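# Move the white tray from the case onto the table

## Task

Take the white tray out of the open silver case and put it down on the table so it lies flat and upright. The case lid must still be open at the end, and neither hand or arm may be in contact with any object on the table when the scene ends.

## Robot and tools

Robot: two arms, left_arm (scene +y side) and right_arm, each ending in a sixteen-motor, four-digit hand (index, middle, ring, thumb). The right arm has a right hand. The left arm has its mirror image, a left hand.

Frames. Scene frame: origin at table-top height, midway between the two nominal arm bases, +z up, +x out over the table, +y toward left_arm. Image left and right do not match arm names. The real bases sit at left_arm (-0.023, +0.316, 0) m and right_arm (+0.039, -0.352, 0) m, each turned slightly about z. Every hand pose, target, velocity and wrist-camera pose is given in that arm's own base frame. Fixed cameras and the table use the scene frame.

Hand point axes (right hand): +z runs along straight fingers toward the tips. +x crosses the palm away from the thumb; on the left hand +x points toward the thumb. The palm face is at y = -0.062 and the fingers lie at y = -0.076, and bending fingertips first swing toward +y. A rigid mast sticks out near the wrist on the palm side and can hit things. Straight fingertips reach about 0.12 m past the hand point. Reported positions can be a few cm wrong, especially far out. A loaded elbow sags, so the hand may rest lower than commanded; command higher to compensate.

execute_actions(actions, cameras). actions is a list of actions run one after another, each taking 0.5 s. An action is a table of at most 15 rows, and each row is one 1/30 s control step. If there are fewer than 15 rows, the last row is repeated to fill the rest. Every row holds exactly 48 numbers in [-1, 1], covering both arms even when one is idle, in this order:
- left arm: dx, dy, dz, rx, ry, rz
- left hand: 16 motor goals, then current_limit, then speed
- right arm: dx, dy, dz, rx, ry, rz
- right hand: 16 motor goals, then current_limit, then speed

Arm numbers are offsets, not poses. They are measured in that arm's base axes from the Hand target the arm had when the action began. Each row of an action is measured from that same starting target, not from the row before it. Sending the same offset in a later action therefore moves the arm further. Scale: 1.0 = 0.6 m for dx, dy, dz, and 1.0 = 180 degrees for the rotation vector rx, ry, rz. Rotation turns about the Hand target position. If the translation length is over 1.0, it is shortened. The controller limits commanded orientation to within 40 degrees of the measured one. The arm often stops short of its target, and a following all-zero action asks for the same target again. If it still rests short, send the remaining gap as a new offset. Very small moves may not start.

Hand numbers are absolute goal positions, not offsets. Each one maps linearly between the hinge's two stops. Motor order per hand: index_mcp, index_abd, index_pip, index_dip, middle_mcp, middle_abd, middle_pip, middle_dip, ring_mcp, ring_abd, ring_pip, ring_dip, thumb_cmc, thumb_axl, thumb_mcp, thumb_ipl.
- Straight values: _mcp +0.75, _abd 0.00, _pip +0.58, _dip +0.70; thumb_cmc +0.71, thumb_axl +0.68, thumb_mcp +0.23, thumb_ipl +0.17.
- Moving a finger number toward -1 curls the finger toward the palm, or for _abd swings it away from the thumb. thumb_cmc toward -1 brings the thumb round in front of the palm.
- current_limit: -1 = 0 mA, +1 = 550 mA (never below 11 mA). Very low limits may fail to lift a finger.
- speed: each goal moves at (speed+1)/2 of 8.5 rad/s.
- Start values: current_limit +0.4, speed -0.6.
- A 0 is a real goal, not 'keep'. To leave a hand unchanged, resend its hand_goal, hand_current_limit and hand_speed.
- Grip force comes from placing goals beyond the object's surface.

cameras: a list of names (cam_head_left, cam_head_right, cam_high, cam_low, cam_left_wrist, cam_right_wrist), ["all"], or []. When omitted or null, an empty actions list returns all images and any other call returns none. An unknown name makes the call invalid. A call with actions: [] just looks and reports, without moving anything.

Results per arm: end_effector_position (m) and end_effector_quat_wxyz in the base frame; Hand target (the next offset origin); joint positions, velocities (the line may read "within noise" or be missing) and torques (torques include gravity and sensor offsets; numbers 3 and 4 wrap at ±28 N m).

Results per hand: hand_goal, hand_measured, hand_current_ma (positive pushes toward -1), and hand_state per motor. hand_state is one of: moving; goal (resting near its goal); blocked (resting off goal and still pressing); overload (shut down). A motor carrying 495 mA or more for 5 s shuts off for 10 s and drops what it held. A motor showing overload from the very first reading stays dead for the whole scene. Warning lines: MOTOR HOT appears near 85 °C; an OVER-TEMPERATURE FAULT drops the arm for 30–60 s or more. Heat builds while holding loads, staying stretched out, or pushing against something the arm cannot reach.

zoom_image(camera, region): an enlarged crop of the latest image from that camera. region is [x0, y0, x1, y1] in pixels from the top-left corner, at most 504 x 504. Image sizes: head, high and low cameras are 896x504; wrist cameras are 672x504.

read_manual(section): returns only licence texts and moves nothing. finished_scene(scene=1): ends the scene for good.

Avoid: dropping the tray or releasing it while it is still moving; slamming into the case, lid or table; pushing hard; closing a lid; letting anything fall or end up off the table; any contact between the two arms or hands; overloaded motors. Simulated time keeps running while you think, and the robot holds its last command during that time. At the end, open the hand and move it clear so nothing is touched.

Each tool is called after ">>>" by a JSON object that holds its "fn" and its "kwargs", one argument or row to a line.

## Session

>>> {"fn": "execute_actions", "kwargs": {
  "actions": []
}}

Scene clock: 0.00 s.
left_arm: end_effector_position=(+0.2515, +0.2312, +0.3634) hand_goal=(+0.754, +0.000, +0.576, +0.696, +0.754, +0.000, +0.576, +0.696, +0.754, +0.000, +0.576, +0.696, +0.714, +0.678, +0.226, +0.168) hand_measured=(+0.754, +0.000, +0.576, +0.696, +0.754, +0.000, +0.576, +0.696, +0.754, +0.000, +0.576, +0.696, +0.714, +0.678, +0.226, +0.168) hand_current_ma=(+0, +0, +0, +0, +0, +0, +0, +0, +0, +0, +0, +0, +0, +0, +0, +0) hand_state=(goal, goal, goal, goal, goal, goal, goal, goal, goal, goal, goal, goal, goal, goal, goal, goal) hand_current_limit=0.40 hand_speed=-0.60 end_effector_quat_wxyz=(+0.572, +0.389, +0.540, +0.480) | right_arm: end_effector_position=(+0.2196, +0.0436, +0.1404) hand_goal=(+0.754, +0.000, +0.576, +0.696, +0.754, +0.000, +0.576, +0.696, +0.754, +0.000, +0.576, +0.696, +0.714, +0.678, +0.226, +0.168) hand_measured=(+0.754, +0.000, +0.576, +0.696, +0.754, +0.000, +0.576, +0.696, +0.754, +0.000, +0.576, +0.696, +0.714, +0.678, +0.226, +0.168) hand_current_ma=(+0, +0, +0, +0, +0, +0, +0, +0, +0, +0, +0, +0, +0, +0, +0, +0) hand_state=(goal, goal, goal, goal, goal, goal, goal, goal, goal, goal, goal, goal, goal, goal, goal, goal) hand_current_limit=0.40 hand_speed=-0.60 end_effector_quat_wxyz=(-0.079, +0.963, -0.148, -0.213)
Joint positions: left_arm=[1.094 0.761 0.242 0.736 1.009 -0.432] | right_arm=[0.239 1.383 0.974 -1.509 -0.306 2.061]
Joint velocities: within noise
Joint torques (N m): no reading
Heat: left arm: hottest elbow 36 °C; right arm: hottest elbow 38 °C.
Hand target: left_arm +0.2521, +0.2323, +0.3770; +0.570, +0.393, +0.530, +0.490 | right_arm +0.2265, +0.0453, +0.1446; -0.082, +0.964, -0.147, -0.205

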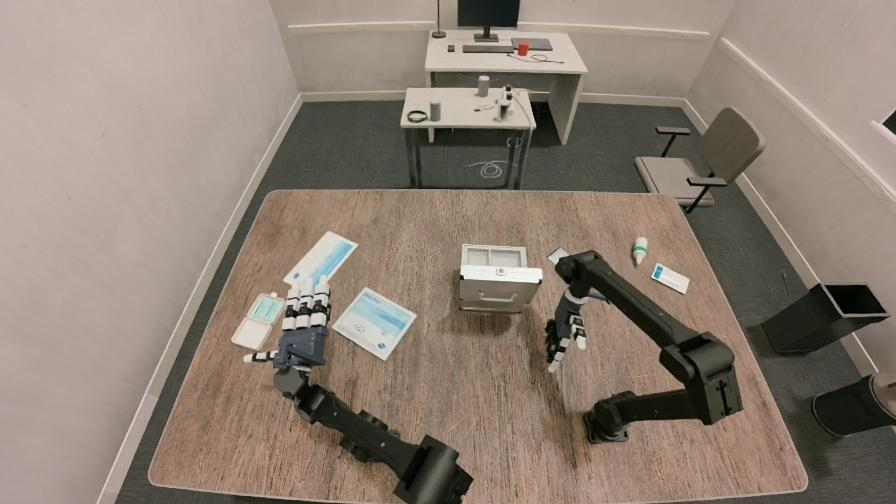

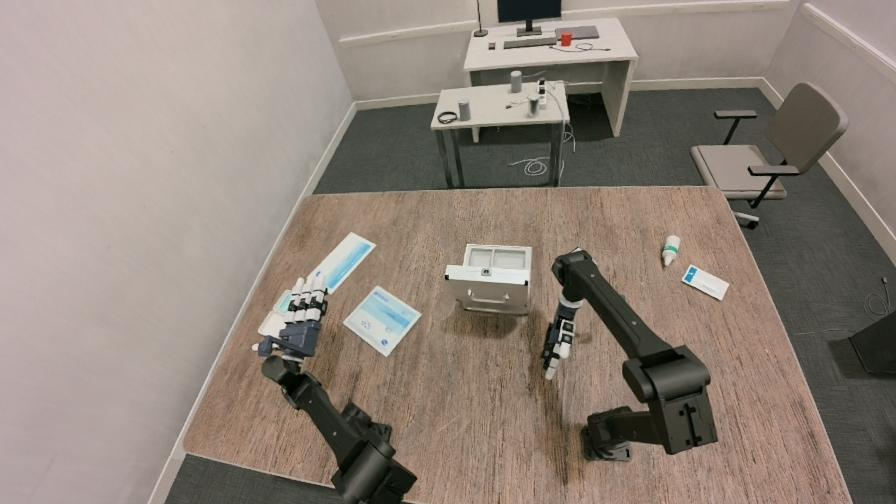

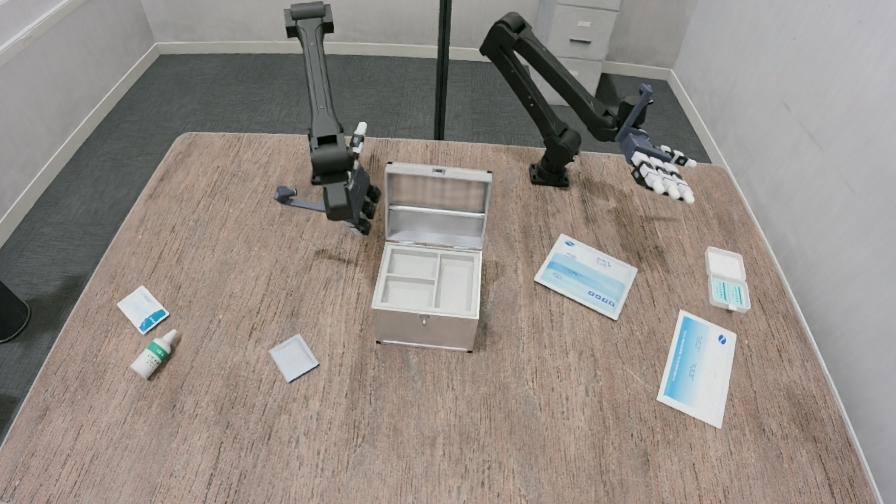

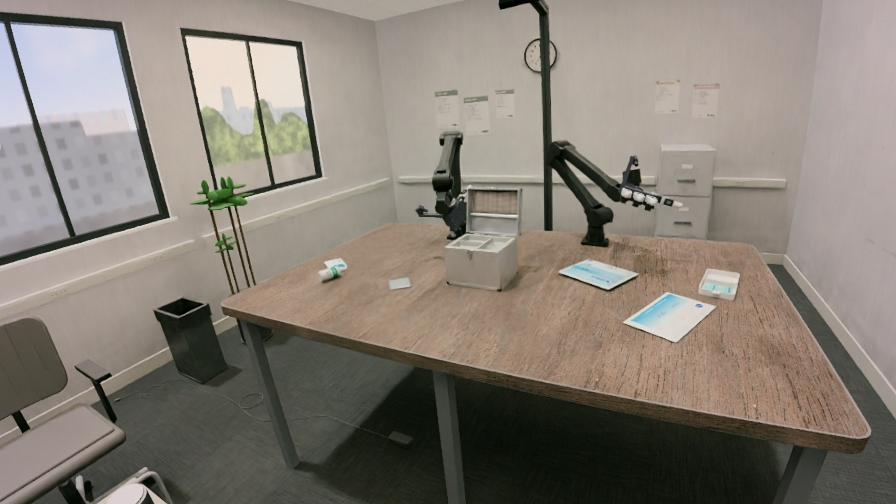

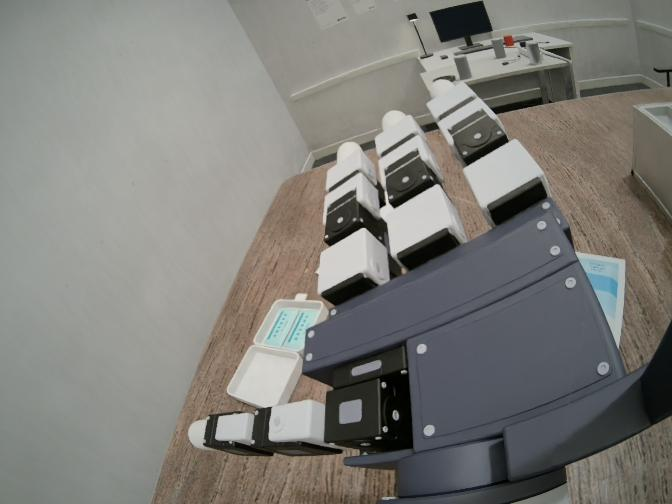

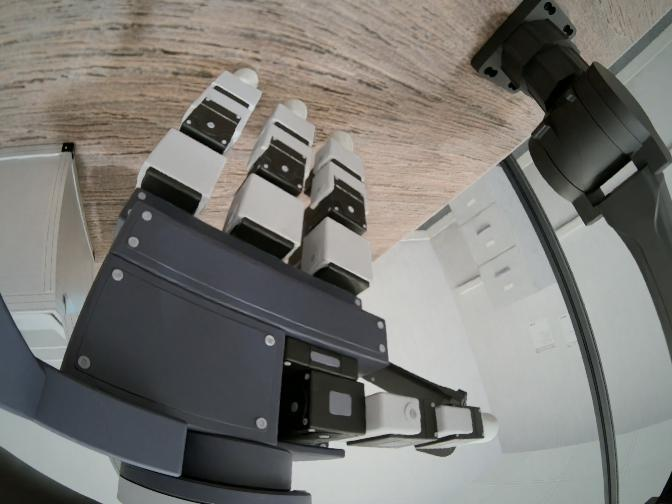

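>>> {"fn": "zoom_image", "kwargs": {
  "camera": "cam_high",
  "region": [350, 140, 520, 360]
}}

>>> {"fn": "zoom_image", "kwargs": {
  "camera": "cam_head_left",
  "region": [430, 220, 570, 330]
}}

>>> {"fn": "zoom_image", "kwargs": {
  "camera": "cam_head_right",
  "region": [420, 220, 560, 330]
}}

>>> {"fn": "zoom_image", "kwargs": {
  "camera": "cam_low",
  "region": [420, 170, 560, 300]
}}

Scaled by 2.291 from the camera's 896x504 image, which has a finer 1280x720 frame.

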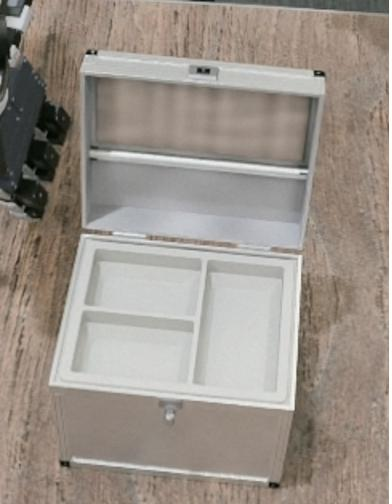

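Scaled by 3.600 from the camera's 896x504 image, which has a finer 1280x720 frame.

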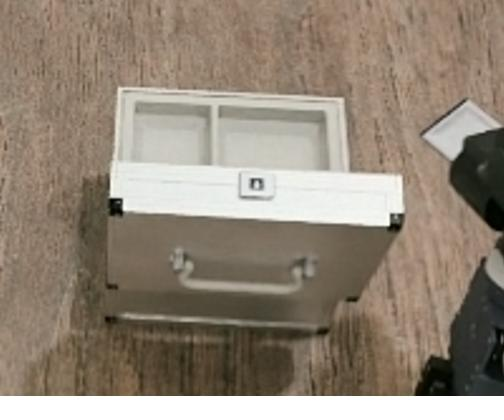

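Scaled by 3.600 from the camera's 896x504 image, which has a finer 1280x720 frame.

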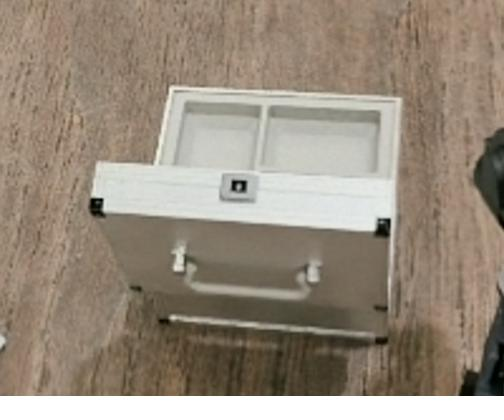

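Scaled by 3.600 from the camera's 896x504 image, which has a finer 1280x720 frame.

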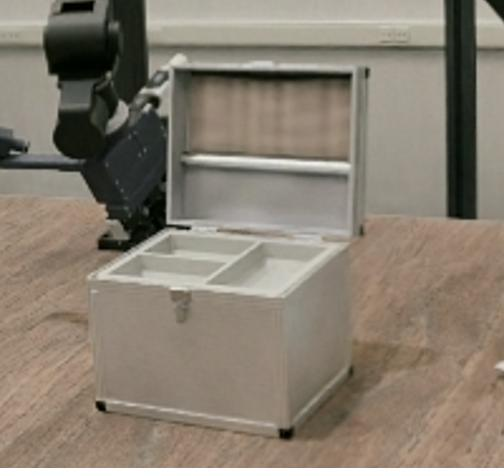

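>>> {"fn": "zoom_image", "kwargs": {
  "camera": "cam_high",
  "region": [360, 230, 500, 330]
}}

>>> {"fn": "zoom_image", "kwargs": {
  "camera": "cam_high",
  "region": [370, 150, 510, 250]
}}

>>> {"fn": "zoom_image", "kwargs": {
  "camera": "cam_low",
  "region": [440, 225, 530, 290]
}}

>>> {"fn": "zoom_image", "kwargs": {
  "camera": "cam_head_left",
  "region": [450, 235, 550, 295]
}}

Scaled by 3.600 from the camera's 896x504 image, which has a finer 1280x720 frame.

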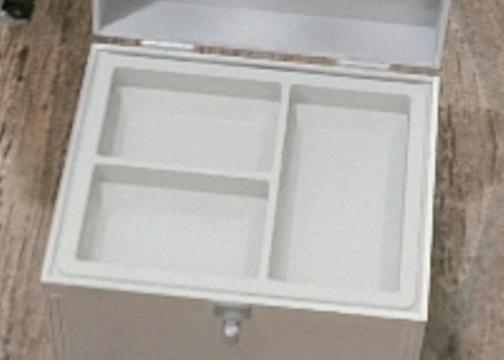

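Scaled by 3.600 from the camera's 896x504 image, which has a finer 1280x720 frame.

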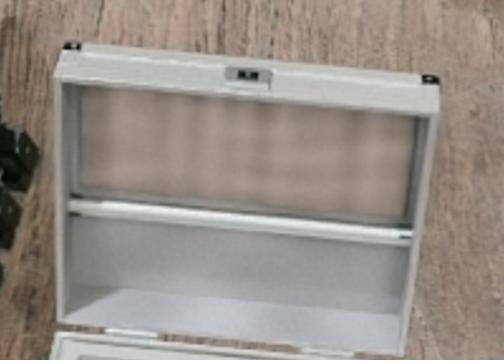

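Scaled by 5.600 from the camera's 896x504 image, which has a finer 1280x720 frame.

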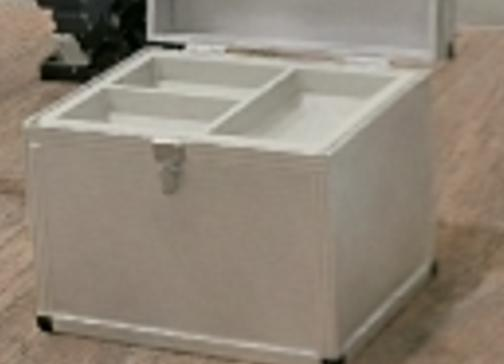

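Scaled by 5.040 from the camera's 896x504 image, which has a finer 1280x720 frame.

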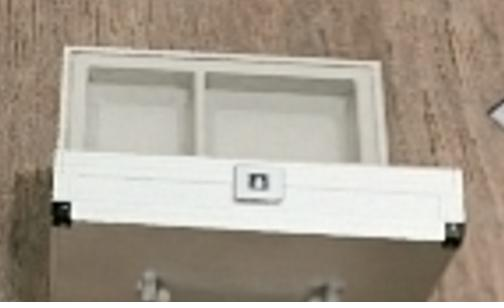

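>>> {"fn": "execute_actions", "kwargs": {
  "actions": [
    [[0,0,0,0,0,0,0.754,0,0.576,0.696,0.754,0,0.576,0.696,0.754,0,0.576,0.696,0.714,0.678,0.226,0.168,0.4,-0.6, 0,0,0.06,-0.018,-0.0307,0,0.754,0,0.576,0.696,0.754,0,0.576,0.696,0.754,0,0.576,0.696,0.714,0.678,0.226,0.168,0.4,-0.6]],
    [[0,0,0,0,0,0,0.754,0,0.576,0.696,0.754,0,0.576,0.696,0.754,0,0.576,0.696,0.714,0.678,0.226,0.168,0.4,-0.6, 0,0,0.077,-0.018,-0.0307,0,0.754,0,0.576,0.696,0.754,0,0.576,0.696,0.754,0,0.576,0.696,0.714,0.678,0.226,0.168,0.4,-0.6]],
    [[0,0,0,0,0,0,0.754,0,0.576,0.696,0.754,0,0.576,0.696,0.754,0,0.576,0.696,0.714,0.678,0.226,0.168,0.4,-0.6, 0,0,0.077,-0.018,-0.0307,0,0.754,0,0.576,0.696,0.754,0,0.576,0.696,0.754,0,0.576,0.696,0.714,0.678,0.226,0.168,0.4,-0.6]],
    [[0,0,0,0,0,0,0.754,0,0.576,0.696,0.754,0,0.576,0.696,0.754,0,0.576,0.696,0.714,0.678,0.226,0.168,0.4,-0.6, 0,0,0.077,-0.0181,-0.0307,0,0.754,0,0.576,0.696,0.754,0,0.576,0.696,0.754,0,0.576,0.696,0.714,0.678,0.226,0.168,0.4,-0.6]]
  ],
  "cameras": ["cam_right_wrist"]
}}

Scene clock: 12.03 s.
left_arm: end_effector_position=(+0.2515, +0.2312, +0.3634) hand_goal=(+0.754, +0.000, +0.576, +0.696, +0.754, +0.000, +0.576, +0.696, +0.754, +0.000, +0.576, +0.696, +0.714, +0.678, +0.226, +0.168) hand_measured=(+0.762, +0.000, +0.576, +0.696, +0.760, +0.000, +0.576, +0.696, +0.762, +0.000, +0.576, +0.696, +0.720, +0.678, +0.226, +0.168) hand_current_ma=(+2, +0, +0, +0, +2, +0, +0, +0, +2, +0, +0, +0, +2, +0, +0, +0) hand_state=(goal, goal, goal, goal, goal, goal, goal, goal, goal, goal, goal, goal, goal, goal, goal, goal) hand_current_limit=0.40 hand_speed=-0.60 end_effector_quat_wxyz=(+0.572, +0.389, +0.540, +0.480) | right_arm: end_effector_position=(+0.2194, +0.0383, +0.3019) hand_goal=(+0.754, +0.000, +0.576, +0.696, +0.754, +0.000, +0.576, +0.696, +0.754, +0.000, +0.576, +0.696, +0.714, +0.678, +0.226, +0.168) hand_measured=(+0.754, +0.000, +0.576, +0.696, +0.754, +0.000, +0.576, +0.696, +0.754, +0.000, +0.576, +0.696, +0.714, +0.678, +0.224, +0.168) hand_current_ma=(-1, +0, +0, +0, -1, +0, +0, +0, -1, +0, +0, +0, +0, +0, -3, +0) hand_state=(goal, goal, goal, goal, goal, goal, goal, goal, goal, goal, goal, goal, goal, goal, goal, goal) hand_current_limit=0.40 hand_speed=-0.60 end_effector_quat_wxyz=(-0.069, +0.995, -0.074, +0.015)
Joint positions: left_arm=[1.094 0.761 0.242 0.736 1.009 -0.432] | right_arm=[0.368 1.024 1.209 -1.669 -0.111 2.093]
Joint torques (N m): left_arm=[-1.26 -2.49 10.54 2.36 -0.1 0.01] | right_arm=[0.79 -3.14 11.9 -0.21 -0.1 0.12]
Heat: left arm: hottest elbow 39 °C; right arm: hottest elbow 41 °C.
Hand target: left_arm +0.2521, +0.2323, +0.3770; +0.570, +0.393, +0.530, +0.490 | right_arm +0.2266, +0.0452, +0.3192; +0.000, +0.989, -0.151, +0.001
Off the commanded pose: left_arm 0.014 m, 2 deg | right_arm 0.020 m, 12 deg.
joint sent to its limit (right arm) — joint 4 (wrist pitch), lower limit; joint 6 (wrist roll), upper limit. The joint targets are off in orientation, not in position.
camera_calibration:
cam_right_wrist: T_world_to_cam=[[-0.867659, -0.484434, -0.111764, 0.27442], [-0.365569, 0.469317, 0.803804, -0.230993], [-0.336937, 0.738285, -0.584302, 0.34305], [0, 0, 0, 1]] pos_world=[0.269246, -0.0119209, 0.416788]
Images, in order (width x height): cam_right_wrist 672x504.

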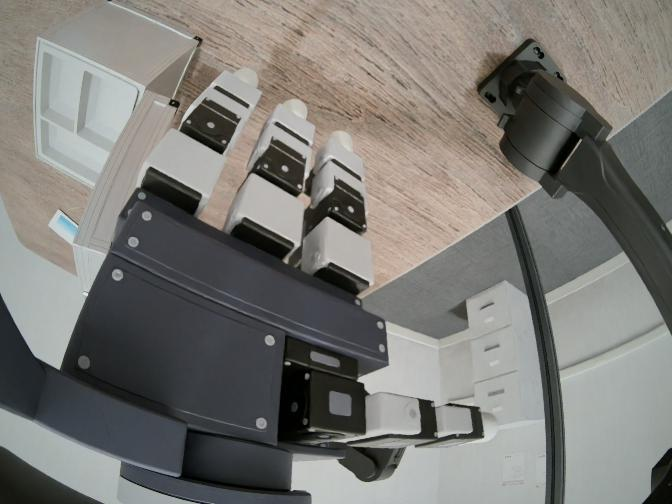

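>>> {"fn": "execute_actions", "kwargs": {
  "actions": [
    [[0,0,0,0,0,0,0.754,0,0.576,0.696,0.754,0,0.576,0.696,0.754,0,0.576,0.696,0.714,0.678,0.226,0.168,0.4,-0.6, 0.0607,-0.0277,0,0,0,0.0887,0.754,0,0.576,0.696,0.754,0,0.576,0.696,0.754,0,0.576,0.696,0.714,0.678,0.226,0.168,0.4,-0.6]],
    [[0,0,0,0,0,0,0.754,0,0.576,0.696,0.754,0,0.576,0.696,0.754,0,0.576,0.696,0.714,0.678,0.226,0.168,0.4,-0.6, 0.0607,-0.0277,0,0,0,0.0887,0.754,0,0.576,0.696,0.754,0,0.576,0.696,0.754,0,0.576,0.696,0.714,0.678,0.226,0.168,0.4,-0.6]],
    [[0,0,0,0,0,0,0.754,0,0.576,0.696,0.754,0,0.576,0.696,0.754,0,0.576,0.696,0.714,0.678,0.226,0.168,0.4,-0.6, 0.0723,-0.0058,0,0,0,0.0887,0.754,0,0.576,0.696,0.754,0,0.576,0.696,0.754,0,0.576,0.696,0.714,0.678,0.226,0.168,0.4,-0.6]],
    [[0,0,0,0,0,0,0.754,0,0.576,0.696,0.754,0,0.576,0.696,0.754,0,0.576,0.696,0.714,0.678,0.226,0.168,0.4,-0.6, 0.0723,-0.0058,0,0,0,0.0887,0.754,0,0.576,0.696,0.754,0,0.576,0.696,0.754,0,0.576,0.696,0.714,0.678,0.226,0.168,0.4,-0.6]]
  ],
  "cameras": ["cam_high", "cam_head_left"]
}}

Scene clock: 15.13 s.
left_arm: end_effector_position=(+0.2515, +0.2312, +0.3634) hand_goal=(+0.754, +0.000, +0.576, +0.696, +0.754, +0.000, +0.576, +0.696, +0.754, +0.000, +0.576, +0.696, +0.714, +0.678, +0.226, +0.168) hand_measured=(+0.762, +0.000, +0.576, +0.696, +0.760, +0.000, +0.576, +0.696, +0.762, +0.000, +0.576, +0.696, +0.720, +0.678, +0.226, +0.168) hand_current_ma=(+2, +0, +0, +0, +2, +0, +0, +0, +2, +0, +0, +0, +2, +0, +0, +0) hand_state=(goal, goal, goal, goal, goal, goal, goal, goal, goal, goal, goal, goal, goal, goal, goal, goal) hand_current_limit=0.40 hand_speed=-0.60 end_effector_quat_wxyz=(+0.572, +0.389, +0.540, +0.480) | right_arm: end_effector_position=(+0.3710, +0.0052, +0.2994) hand_goal=(+0.754, +0.000, +0.576, +0.696, +0.754, +0.000, +0.576, +0.696, +0.754, +0.000, +0.576, +0.696, +0.714, +0.678, +0.226, +0.168) hand_measured=(+0.754, +0.000, +0.576, +0.696, +0.752, +0.000, +0.576, +0.696, +0.752, +0.000, +0.576, +0.696, +0.714, +0.678, +0.224, +0.168) hand_current_ma=(-1, +0, +0, +0, -1, +0, +0, +0, -1, +0, +0, +0, +0, +0, -3, +0) hand_state=(goal, goal, goal, goal, goal, goal, goal, goal, goal, goal, goal, goal, goal, goal, goal, goal) hand_current_limit=0.40 hand_speed=-0.60 end_effector_quat_wxyz=(+0.005, +0.919, +0.395, -0.003)
Joint positions: left_arm=[1.094 0.761 0.242 0.736 1.009 -0.432] | right_arm=[0.248 1.221 1.317 -1.672 0.01 1.006]
Joint torques (N m): left_arm=[-1.2 -2.43 10.52 2.39 -0.09 0.01] | right_arm=[-1.32 -5.71 12.67 -0.24 -0.08 -0.04]
Heat: left arm: hottest elbow 40 °C; right arm: hottest elbow 42 °C.
Hand target: left_arm +0.2521, +0.2323, +0.3770; +0.570, +0.393, +0.530, +0.490 | right_arm +0.3861, +0.0051, +0.3191; -0.001, +0.919, +0.395, +0.001
Off the commanded pose: left_arm 0.014 m, 2 deg | right_arm 0.025 m, 1 deg.
joint sent to its limit (right arm) — joint 4 (wrist pitch), lower limit. The joint targets still meet the commanded pose.
Images, in order (width x height): cam_head_left 896x504, cam_high 896x504.

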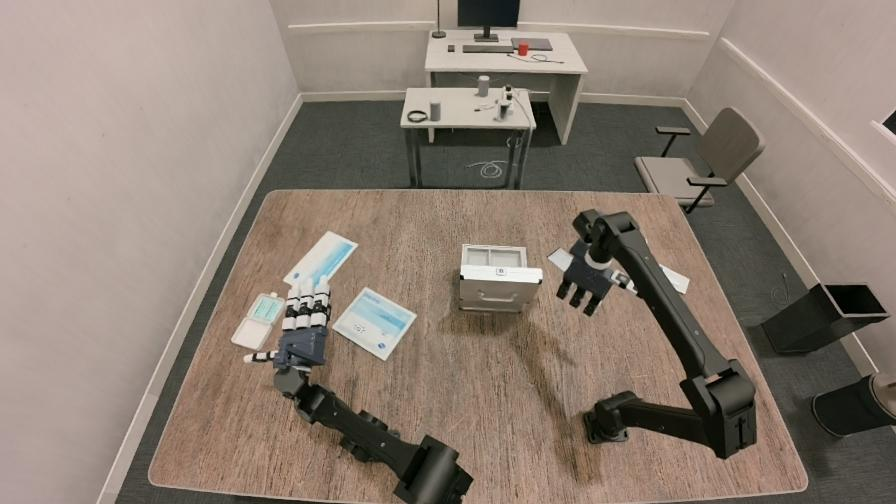

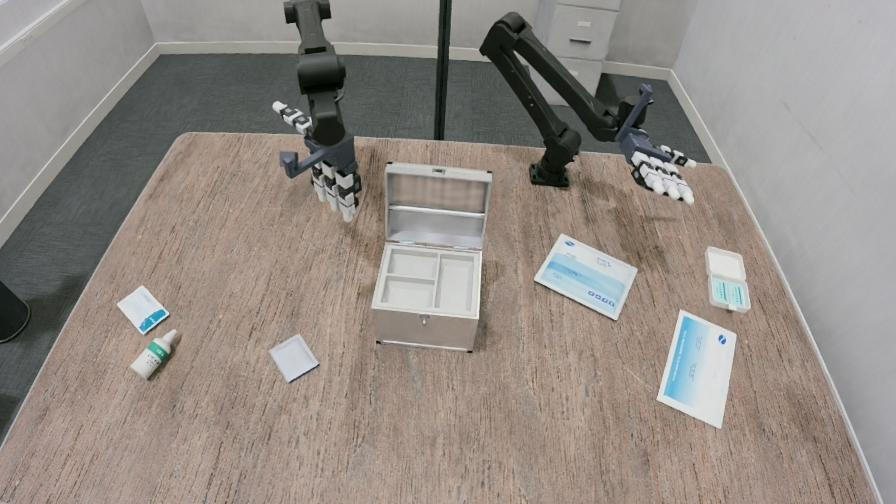

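>>> {"fn": "execute_actions", "kwargs": {
  "actions": [
    [[0,0,0,0,0,0,0.754,0,0.576,0.696,0.754,0,0.576,0.696,0.754,0,0.576,0.696,0.714,0.678,0.226,0.168,0.4,-0.6, 0.0605,0.0215,0,0,0,0.0887,0.754,0,0.576,0.696,0.754,0,0.576,0.696,0.754,0,0.576,0.696,0.714,0.678,0.226,0.168,0.4,-0.6]],
    [[0,0,0,0,0,0,0.754,0,0.576,0.696,0.754,0,0.576,0.696,0.754,0,0.576,0.696,0.714,0.678,0.226,0.168,0.4,-0.6, 0.0605,0.0215,0,0,0,0.0887,0.754,0,0.576,0.696,0.754,0,0.576,0.696,0.754,0,0.576,0.696,0.714,0.678,0.226,0.168,0.4,-0.6]],
    [[0,0,0,0,0,0,0.754,0,0.576,0.696,0.754,0,0.576,0.696,0.754,0,0.576,0.696,0.714,0.678,0.226,0.168,0.4,-0.6, 0.0407,0.0395,0,0,0,0.0887,0.754,0,0.576,0.696,0.754,0,0.576,0.696,0.754,0,0.576,0.696,0.714,0.678,0.226,0.168,0.4,-0.6]],
    [[0,0,0,0,0,0,0.754,0,0.576,0.696,0.754,0,0.576,0.696,0.754,0,0.576,0.696,0.714,0.678,0.226,0.168,0.4,-0.6, 0.0407,0.0395,0,0,0,0.0887,0.754,0,0.576,0.696,0.754,0,0.576,0.696,0.754,0,0.576,0.696,0.714,0.678,0.226,0.168,0.4,-0.6]],
    [[0,0,0,0,0,0,0.754,0,0.576,0.696,0.754,0,0.576,0.696,0.754,0,0.576,0.696,0.714,0.678,0.226,0.168,0.4,-0.6, 0.0103,0.0377,0,0,0,0.0887,0.754,0,0.576,0.696,0.754,0,0.576,0.696,0.754,0,0.576,0.696,0.714,0.678,0.226,0.168,0.4,-0.6]],
    [[0,0,0,0,0,0,0.754,0,0.576,0.696,0.754,0,0.576,0.696,0.754,0,0.576,0.696,0.714,0.678,0.226,0.168,0.4,-0.6, 0.0103,0.0377,0,0,0,0.0887,0.754,0,0.576,0.696,0.754,0,0.576,0.696,0.754,0,0.576,0.696,0.714,0.678,0.226,0.168,0.4,-0.6]],
    [[0,0,0,0,0,0,0.754,0,0.576,0.696,0.754,0,0.576,0.696,0.754,0,0.576,0.696,0.714,0.678,0.226,0.168,0.4,-0.6, -0.0074,0.024,0,0,0,0.0887,0.754,0,0.576,0.696,0.754,0,0.576,0.696,0.754,0,0.576,0.696,0.714,0.678,0.226,0.168,0.4,-0.6]],
    [[0,0,0,0,0,0,0.754,0,0.576,0.696,0.754,0,0.576,0.696,0.754,0,0.576,0.696,0.714,0.678,0.226,0.168,0.4,-0.6, -0.0074,0.024,0,0,0,0.0887,0.754,0,0.576,0.696,0.754,0,0.576,0.696,0.754,0,0.576,0.696,0.714,0.678,0.226,0.168,0.4,-0.6]]
  ],
  "cameras": ["cam_high", "cam_head_left", "cam_right_wrist", "cam_low"]
}}

Scene clock: 20.53 s.
left_arm: end_effector_position=(+0.2515, +0.2312, +0.3634) hand_goal=(+0.754, +0.000, +0.576, +0.696, +0.754, +0.000, +0.576, +0.696, +0.754, +0.000, +0.576, +0.696, +0.714, +0.678, +0.226, +0.168) hand_measured=(+0.762, +0.000, +0.576, +0.696, +0.760, +0.000, +0.576, +0.696, +0.762, +0.000, +0.576, +0.696, +0.720, +0.678, +0.226, +0.168) hand_current_ma=(+2, +0, +0, +0, +2, +0, +0, +0, +2, +0, +0, +0, +2, +0, +0, +0) hand_state=(goal, goal, goal, goal, goal, goal, goal, goal, goal, goal, goal, goal, goal, goal, goal, goal) hand_current_limit=0.40 hand_speed=-0.60 end_effector_quat_wxyz=(+0.572, +0.389, +0.540, +0.480) | right_arm: end_effector_position=(+0.4941, +0.1548, +0.3037) hand_goal=(+0.754, +0.000, +0.576, +0.696, +0.754, +0.000, +0.576, +0.696, +0.754, +0.000, +0.576, +0.696, +0.714, +0.678, +0.226, +0.168) hand_measured=(+0.754, +0.000, +0.576, +0.696, +0.752, +0.000, +0.576, +0.696, +0.752, +0.000, +0.576, +0.696, +0.716, +0.678, +0.224, +0.168) hand_current_ma=(-1, +0, +0, +0, -1, +0, +0, +0, -1, +0, +0, +0, +1, +0, -3, +0) hand_state=(goal, goal, goal, goal, goal, goal, goal, goal, goal, goal, goal, goal, goal, goal, goal, goal) hand_current_limit=0.40 hand_speed=-0.60 end_effector_quat_wxyz=(+0.002, +0.050, +0.999, +0.002)
Joint positions: left_arm=[1.094 0.761 0.242 0.736 1.009 -0.432] | right_arm=[0.155 1.565 1.673 -1.673 -0.003 -1.315]
Joint torques (N m): left_arm=[-1.2 -2.43 10.54 2.35 -0.09 0.02] | right_arm=[-1.26 -11.75 12.78 -0.09 -0.26 -0.05]
Heat: left arm: hottest elbow 41 °C; right arm: hottest elbow 44 °C.
Hand target: left_arm +0.2521, +0.2323, +0.3770; +0.570, +0.393, +0.530, +0.490 | right_arm +0.5110, +0.1523, +0.3193; -0.001, +0.050, +0.999, +0.000
Off the commanded pose: left_arm 0.014 m, 2 deg | right_arm 0.023 m, 0 deg.
joint sent to its limit (right arm) — joint 4 (wrist pitch), lower limit. The joint targets still meet the commanded pose.
camera_calibration:
cam_right_wrist: T_world_to_cam=[[0.845317, 0.534251, -0.00390378, -0.467402], [0.357563, -0.560293, 0.747142, -0.367362], [0.396974, -0.632967, -0.664653, 0.224774], [0, 0, 0, 1]] pos_world=[0.437228, 0.186155, 0.422043]
Images, in order (width x height): cam_head_left 896x504, cam_high 896x504, cam_low 896x504, cam_right_wrist 672x504.

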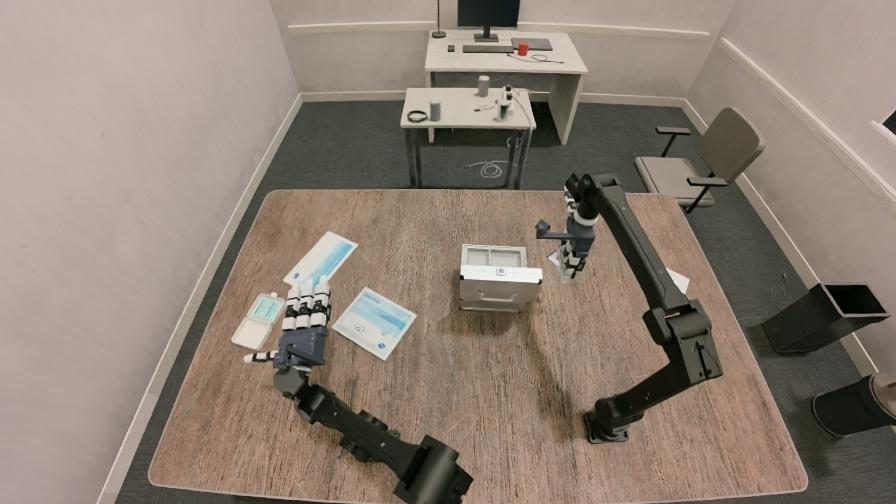

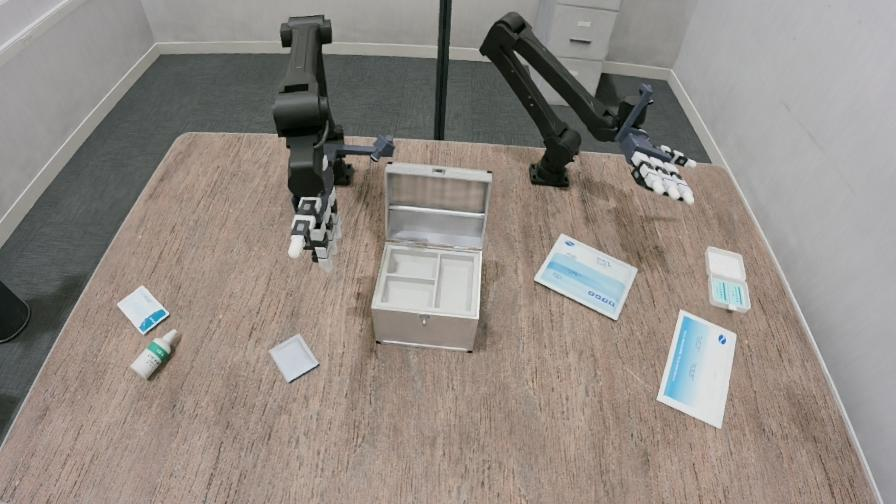

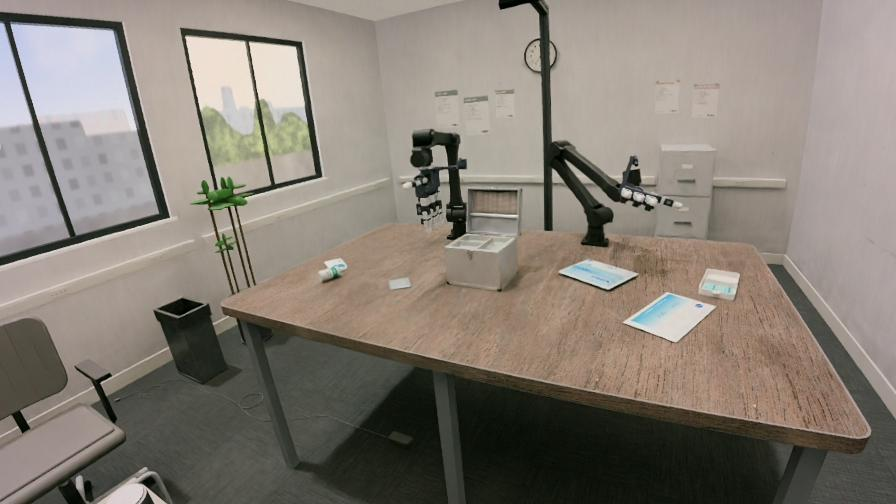

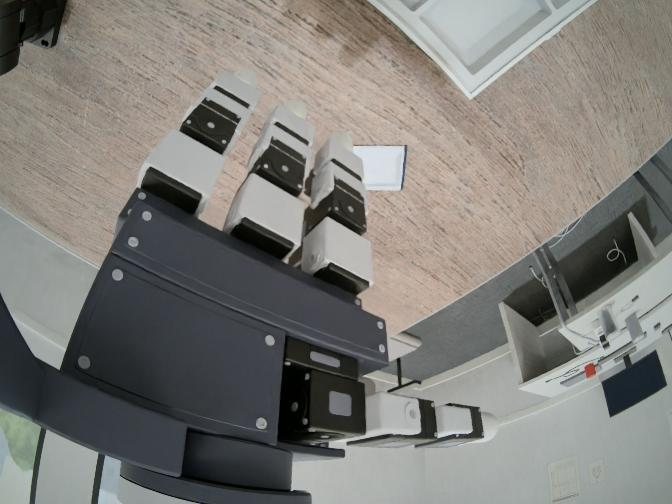

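>>> {"fn": "execute_actions", "kwargs": {
  "actions": [
    [[0,0,0,0,0,0,0.754,0,0.576,0.696,0.754,0,0.576,0.696,0.754,0,0.576,0.696,0.714,0.678,0.226,0.168,0.4,-0.6, 0.0107,0.05,0.035,0,0,0,0.93,0,0.576,0.696,0.58,0,0.576,0.696,0.93,0,0.576,0.696,0.714,0.678,0.226,0.168,0.4,-0.6]],
    [[0,0,0,0,0,0,0.754,0,0.576,0.696,0.754,0,0.576,0.696,0.754,0,0.576,0.696,0.714,0.678,0.226,0.168,0.4,-0.6, 0.0107,0.0667,0,0,0,0,0.93,0,0.576,0.696,0.58,0,0.576,0.696,0.93,0,0.576,0.696,0.714,0.678,0.226,0.168,0.4,-0.6]],
    [[0,0,0,0,0,0,0.754,0,0.576,0.696,0.754,0,0.576,0.696,0.754,0,0.576,0.696,0.714,0.678,0.226,0.168,0.4,-0.6, 0.0107,0.0667,0,0,0,0,0.93,0,0.576,0.696,0.58,0,0.576,0.696,0.93,0,0.576,0.696,0.714,0.678,0.226,0.168,0.4,-0.6]]
  ],
  "cameras": ["cam_high", "cam_head_left", "cam_right_wrist", "cam_low"]
}}

Scene clock: 22.90 s.
left_arm: end_effector_position=(+0.2515, +0.2312, +0.3634) hand_goal=(+0.754, +0.000, +0.576, +0.696, +0.754, +0.000, +0.576, +0.696, +0.754, +0.000, +0.576, +0.696, +0.714, +0.678, +0.226, +0.168) hand_measured=(+0.762, +0.000, +0.576, +0.696, +0.760, +0.000, +0.576, +0.696, +0.762, +0.000, +0.576, +0.696, +0.720, +0.678, +0.226, +0.168) hand_current_ma=(+2, +0, +0, +0, +2, +0, +0, +0, +2, +0, +0, +0, +2, +0, +0, +0) hand_state=(goal, goal, goal, goal, goal, goal, goal, goal, goal, goal, goal, goal, goal, goal, goal, goal) hand_current_limit=0.40 hand_speed=-0.60 end_effector_quat_wxyz=(+0.572, +0.389, +0.540, +0.480) | right_arm: end_effector_position=(+0.5148, +0.2580, +0.3250) hand_goal=(+0.930, +0.000, +0.576, +0.696, +0.580, +0.000, +0.576, +0.696, +0.930, +0.000, +0.576, +0.696, +0.714, +0.678, +0.226, +0.168) hand_measured=(+0.924, +0.000, +0.576, +0.696, +0.582, +0.000, +0.576, +0.696, +0.924, +0.000, +0.576, +0.696, +0.716, +0.678, +0.224, +0.168) hand_current_ma=(-6, +0, +0, +0, +2, +0, +0, +0, -8, +0, +0, +0, +1, +0, -3, +0) hand_state=(goal, goal, goal, goal, goal, goal, goal, goal, goal, goal, goal, goal, goal, goal, goal, goal) hand_current_limit=0.40 hand_speed=-0.60 end_effector_quat_wxyz=(+0.029, +0.048, +0.998, +0.020)
Joint positions: left_arm=[1.094 0.761 0.242 0.736 1.009 -0.432] | right_arm=[0.344 1.656 1.828 -1.673 -0.014 -1.131]
Joint torques (N m): left_arm=[-1.08 -2.55 10.54 2.36 -0.1 0.01] | right_arm=[-0.44 -13.39 12.81 0.06 -0.14 0.11]
Heat: left arm: hottest elbow 41 °C; right arm: hottest elbow 45 °C.
Hand target: left_arm +0.2521, +0.2323, +0.3770; +0.570, +0.393, +0.530, +0.490 | right_arm +0.5303, +0.2624, +0.3403; -0.001, +0.050, +0.999, +0.000
Off the commanded pose: left_arm 0.014 m, 2 deg | right_arm 0.022 m, 4 deg.
joint sent to its limit (right arm) — joint 4 (wrist pitch), lower limit. The joint targets are off in orientation, not in position.
camera_calibration:
cam_right_wrist: T_world_to_cam=[[0.840854, 0.537921, 0.0600433, -0.559471], [0.319399, -0.582685, 0.747303, -0.307525], [0.436977, -0.609195, -0.661765, 0.268384], [0, 0, 0, 1]] pos_world=[0.451379, 0.28526, 0.441014]
Images, in order (width x height): cam_head_left 896x504, cam_high 896x504, cam_low 896x504, cam_right_wrist 672x504.

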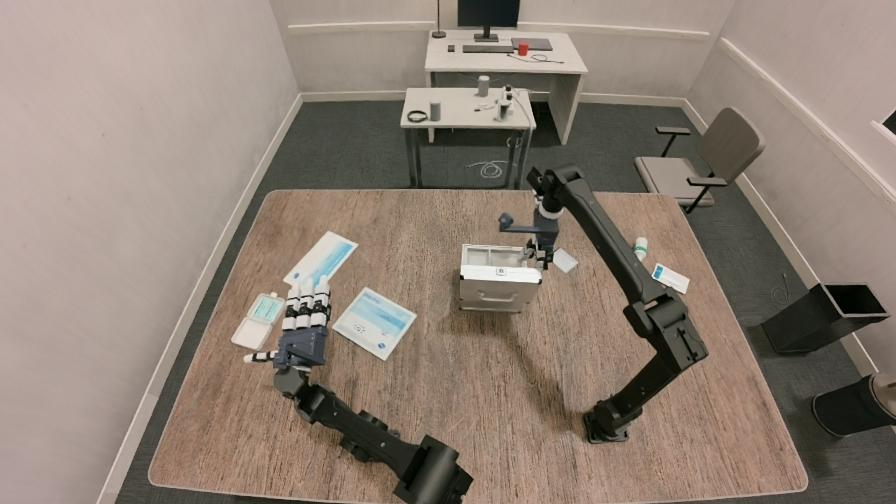

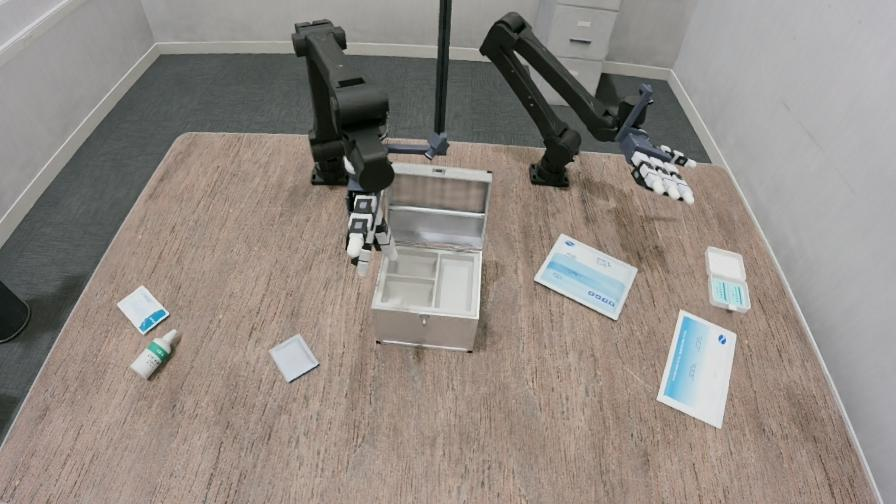

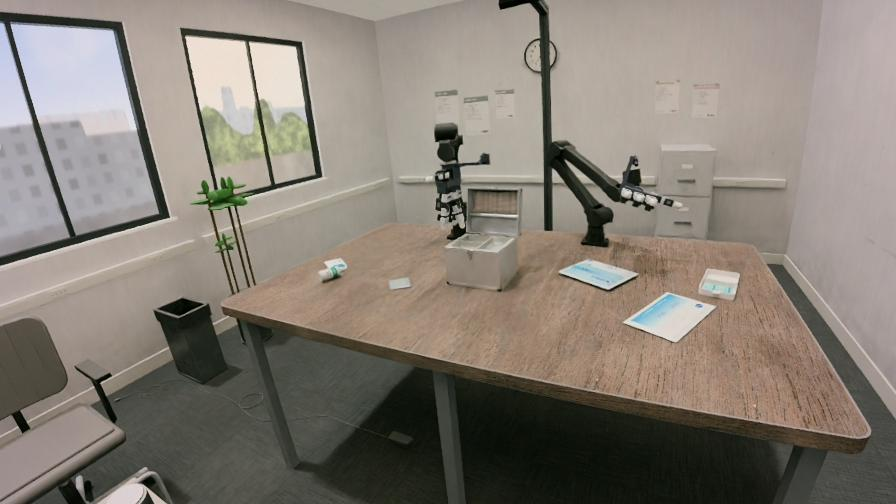

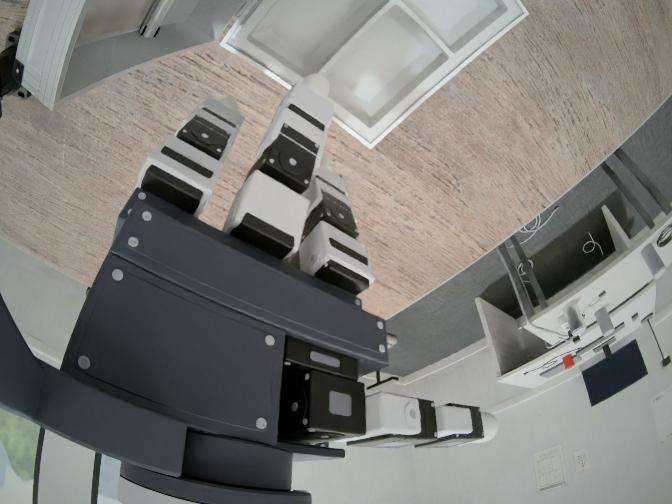

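>>> {"fn": "execute_actions", "kwargs": {
  "actions": [
    [[0,0,0,0,0,0,0.754,0,0.576,0.696,0.754,0,0.576,0.696,0.754,0,0.576,0.696,0.714,0.678,0.226,0.168,0.4,-0.6, 0,0.075,0,0,0,0,0.93,0,0.576,0.696,0.58,0,0.576,0.696,0.93,0,0.576,0.696,0.714,0.678,0.226,0.168,0.4,-0.6]],
    [[0,0,0,0,0,0,0.754,0,0.576,0.696,0.754,0,0.576,0.696,0.754,0,0.576,0.696,0.714,0.678,0.226,0.168,0.4,-0.6, 0,0.075,0,0,0,0,0.93,0,0.576,0.696,0.58,0,0.576,0.696,0.93,0,0.576,0.696,0.714,0.678,0.226,0.168,0.4,-0.6]],
    [[0,0,0,0,0,0,0.754,0,0.576,0.696,0.754,0,0.576,0.696,0.754,0,0.576,0.696,0.714,0.678,0.226,0.168,0.4,-0.6, 0,0.05,-0.03,0,0,0,0.93,0,0.576,0.696,0.58,0,0.576,0.696,0.93,0,0.576,0.696,0.714,0.678,0.226,0.168,0.4,-0.6]]
  ],
  "cameras": ["cam_high", "cam_head_left", "cam_right_wrist", "cam_low"]
}}

>>> {"fn": "zoom_image", "kwargs": {
  "camera": "cam_right_wrist",
  "region": [150, 0, 600, 250]
}}

>>> {"fn": "zoom_image", "kwargs": {
  "camera": "cam_high",
  "region": [360, 120, 520, 330]
}}

>>> {"fn": "zoom_image", "kwargs": {
  "camera": "cam_low",
  "region": [400, 100, 560, 300]
}}

Scene clock: 25.33 s.
left_arm: end_effector_position=(+0.2515, +0.2312, +0.3634) hand_goal=(+0.754, +0.000, +0.576, +0.696, +0.754, +0.000, +0.576, +0.696, +0.754, +0.000, +0.576, +0.696, +0.714, +0.678, +0.226, +0.168) hand_measured=(+0.762, +0.000, +0.576, +0.696, +0.760, +0.000, +0.576, +0.696, +0.762, +0.000, +0.576, +0.696, +0.720, +0.678, +0.226, +0.168) hand_current_ma=(+2, +0, +0, +0, +2, +0, +0, +0, +2, +0, +0, +0, +2, +0, +0, +0) hand_state=(goal, goal, goal, goal, goal, goal, goal, goal, goal, goal, goal, goal, goal, goal, goal, goal) hand_current_limit=0.40 hand_speed=-0.60 end_effector_quat_wxyz=(+0.572, +0.389, +0.540, +0.480) | right_arm: end_effector_position=(+0.5185, +0.3738, +0.3051) hand_goal=(+0.930, +0.000, +0.576, +0.696, +0.580, +0.000, +0.576, +0.696, +0.930, +0.000, +0.576, +0.696, +0.714, +0.678, +0.226, +0.168) hand_measured=(+0.926, +0.000, +0.576, +0.696, +0.582, +0.000, +0.576, +0.696, +0.924, +0.000, +0.576, +0.696, +0.716, +0.678, +0.224, +0.168) hand_current_ma=(-6, +0, +0, +0, +2, +0, +0, +0, -7, +0, +0, +0, +1, +0, -3, +0) hand_state=(goal, goal, goal, goal, goal, goal, goal, goal, goal, goal, goal, goal, goal, goal, goal, goal) hand_current_limit=0.40 hand_speed=-0.60 end_effector_quat_wxyz=(+0.024, +0.050, +0.998, +0.023)
Joint positions: left_arm=[1.094 0.761 0.242 0.736 1.009 -0.432] | right_arm=[0.536 1.804 1.972 -1.673 -0.012 -0.934]
Joint torques (N m): left_arm=[-1.14 -2.61 10.52 2.36 -0.09 0] | right_arm=[0.03 -16.44 12.9 0.09 -0.11 0.12]
Heat: left arm: hottest elbow 42 °C; right arm: hottest elbow 46 °C.
Hand target: left_arm +0.2521, +0.2323, +0.3770; +0.570, +0.393, +0.530, +0.490 | right_arm +0.5303, +0.3823, +0.3223; -0.001, +0.050, +0.999, +0.000
Off the commanded pose: left_arm 0.014 m, 2 deg | right_arm 0.022 m, 4 deg.
joint sent to its limit (right arm) — joint 4 (wrist pitch), lower limit. The joint targets are off in orientation, not in position.
camera_calibration:
cam_right_wrist: T_world_to_cam=[[0.843705, 0.533939, 0.0554115, -0.622151], [0.324285, -0.58922, 0.74004, -0.224218], [0.427786, -0.606407, -0.670276, 0.330458], [0, 0, 0, 1]] pos_world=[0.456258, 0.40047, 0.421902]
Images, in order (width x height): cam_head_left 896x504, cam_high 896x504, cam_low 896x504, cam_right_wrist 672x504.

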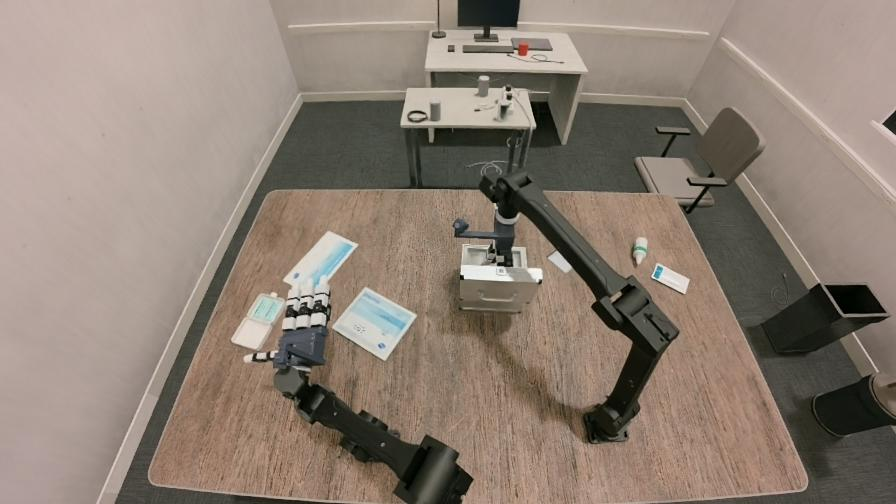

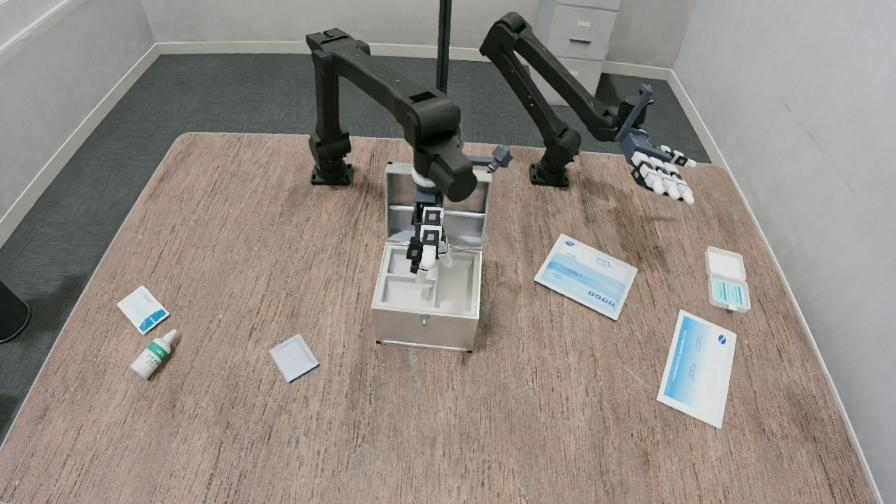

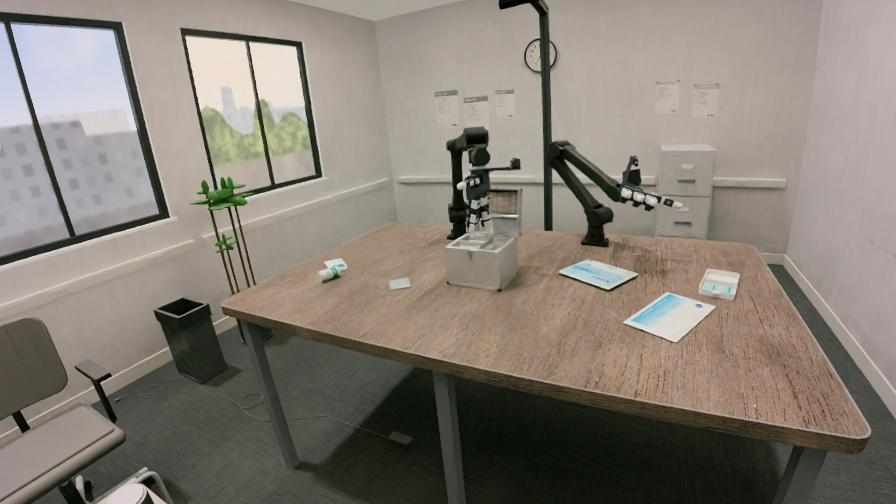

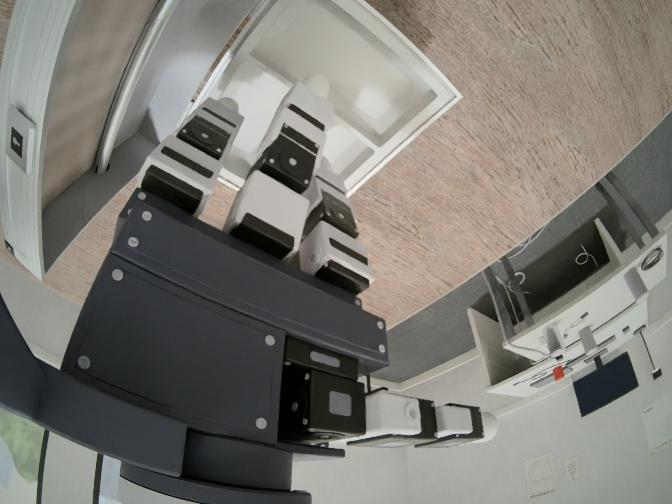

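Scaled by 1.120 from the camera's 672x504 image, which has a finer 960x720 frame.

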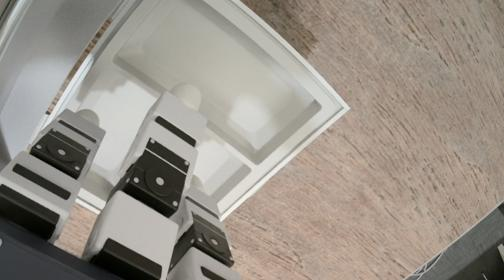

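Scaled by 2.400 from the camera's 896x504 image, which has a finer 1280x720 frame.

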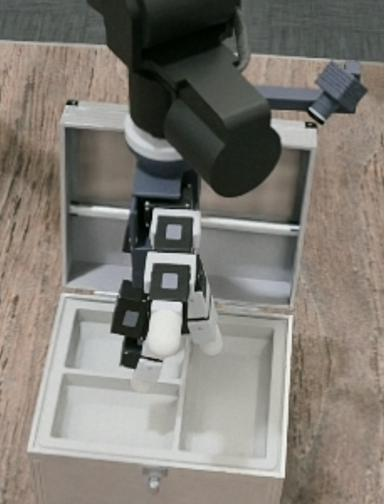

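Scaled by 2.520 from the camera's 896x504 image, which has a finer 1280x720 frame.

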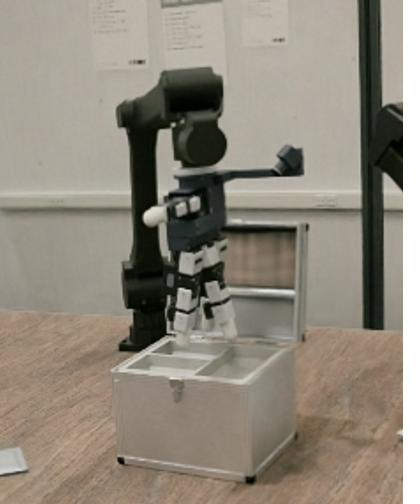

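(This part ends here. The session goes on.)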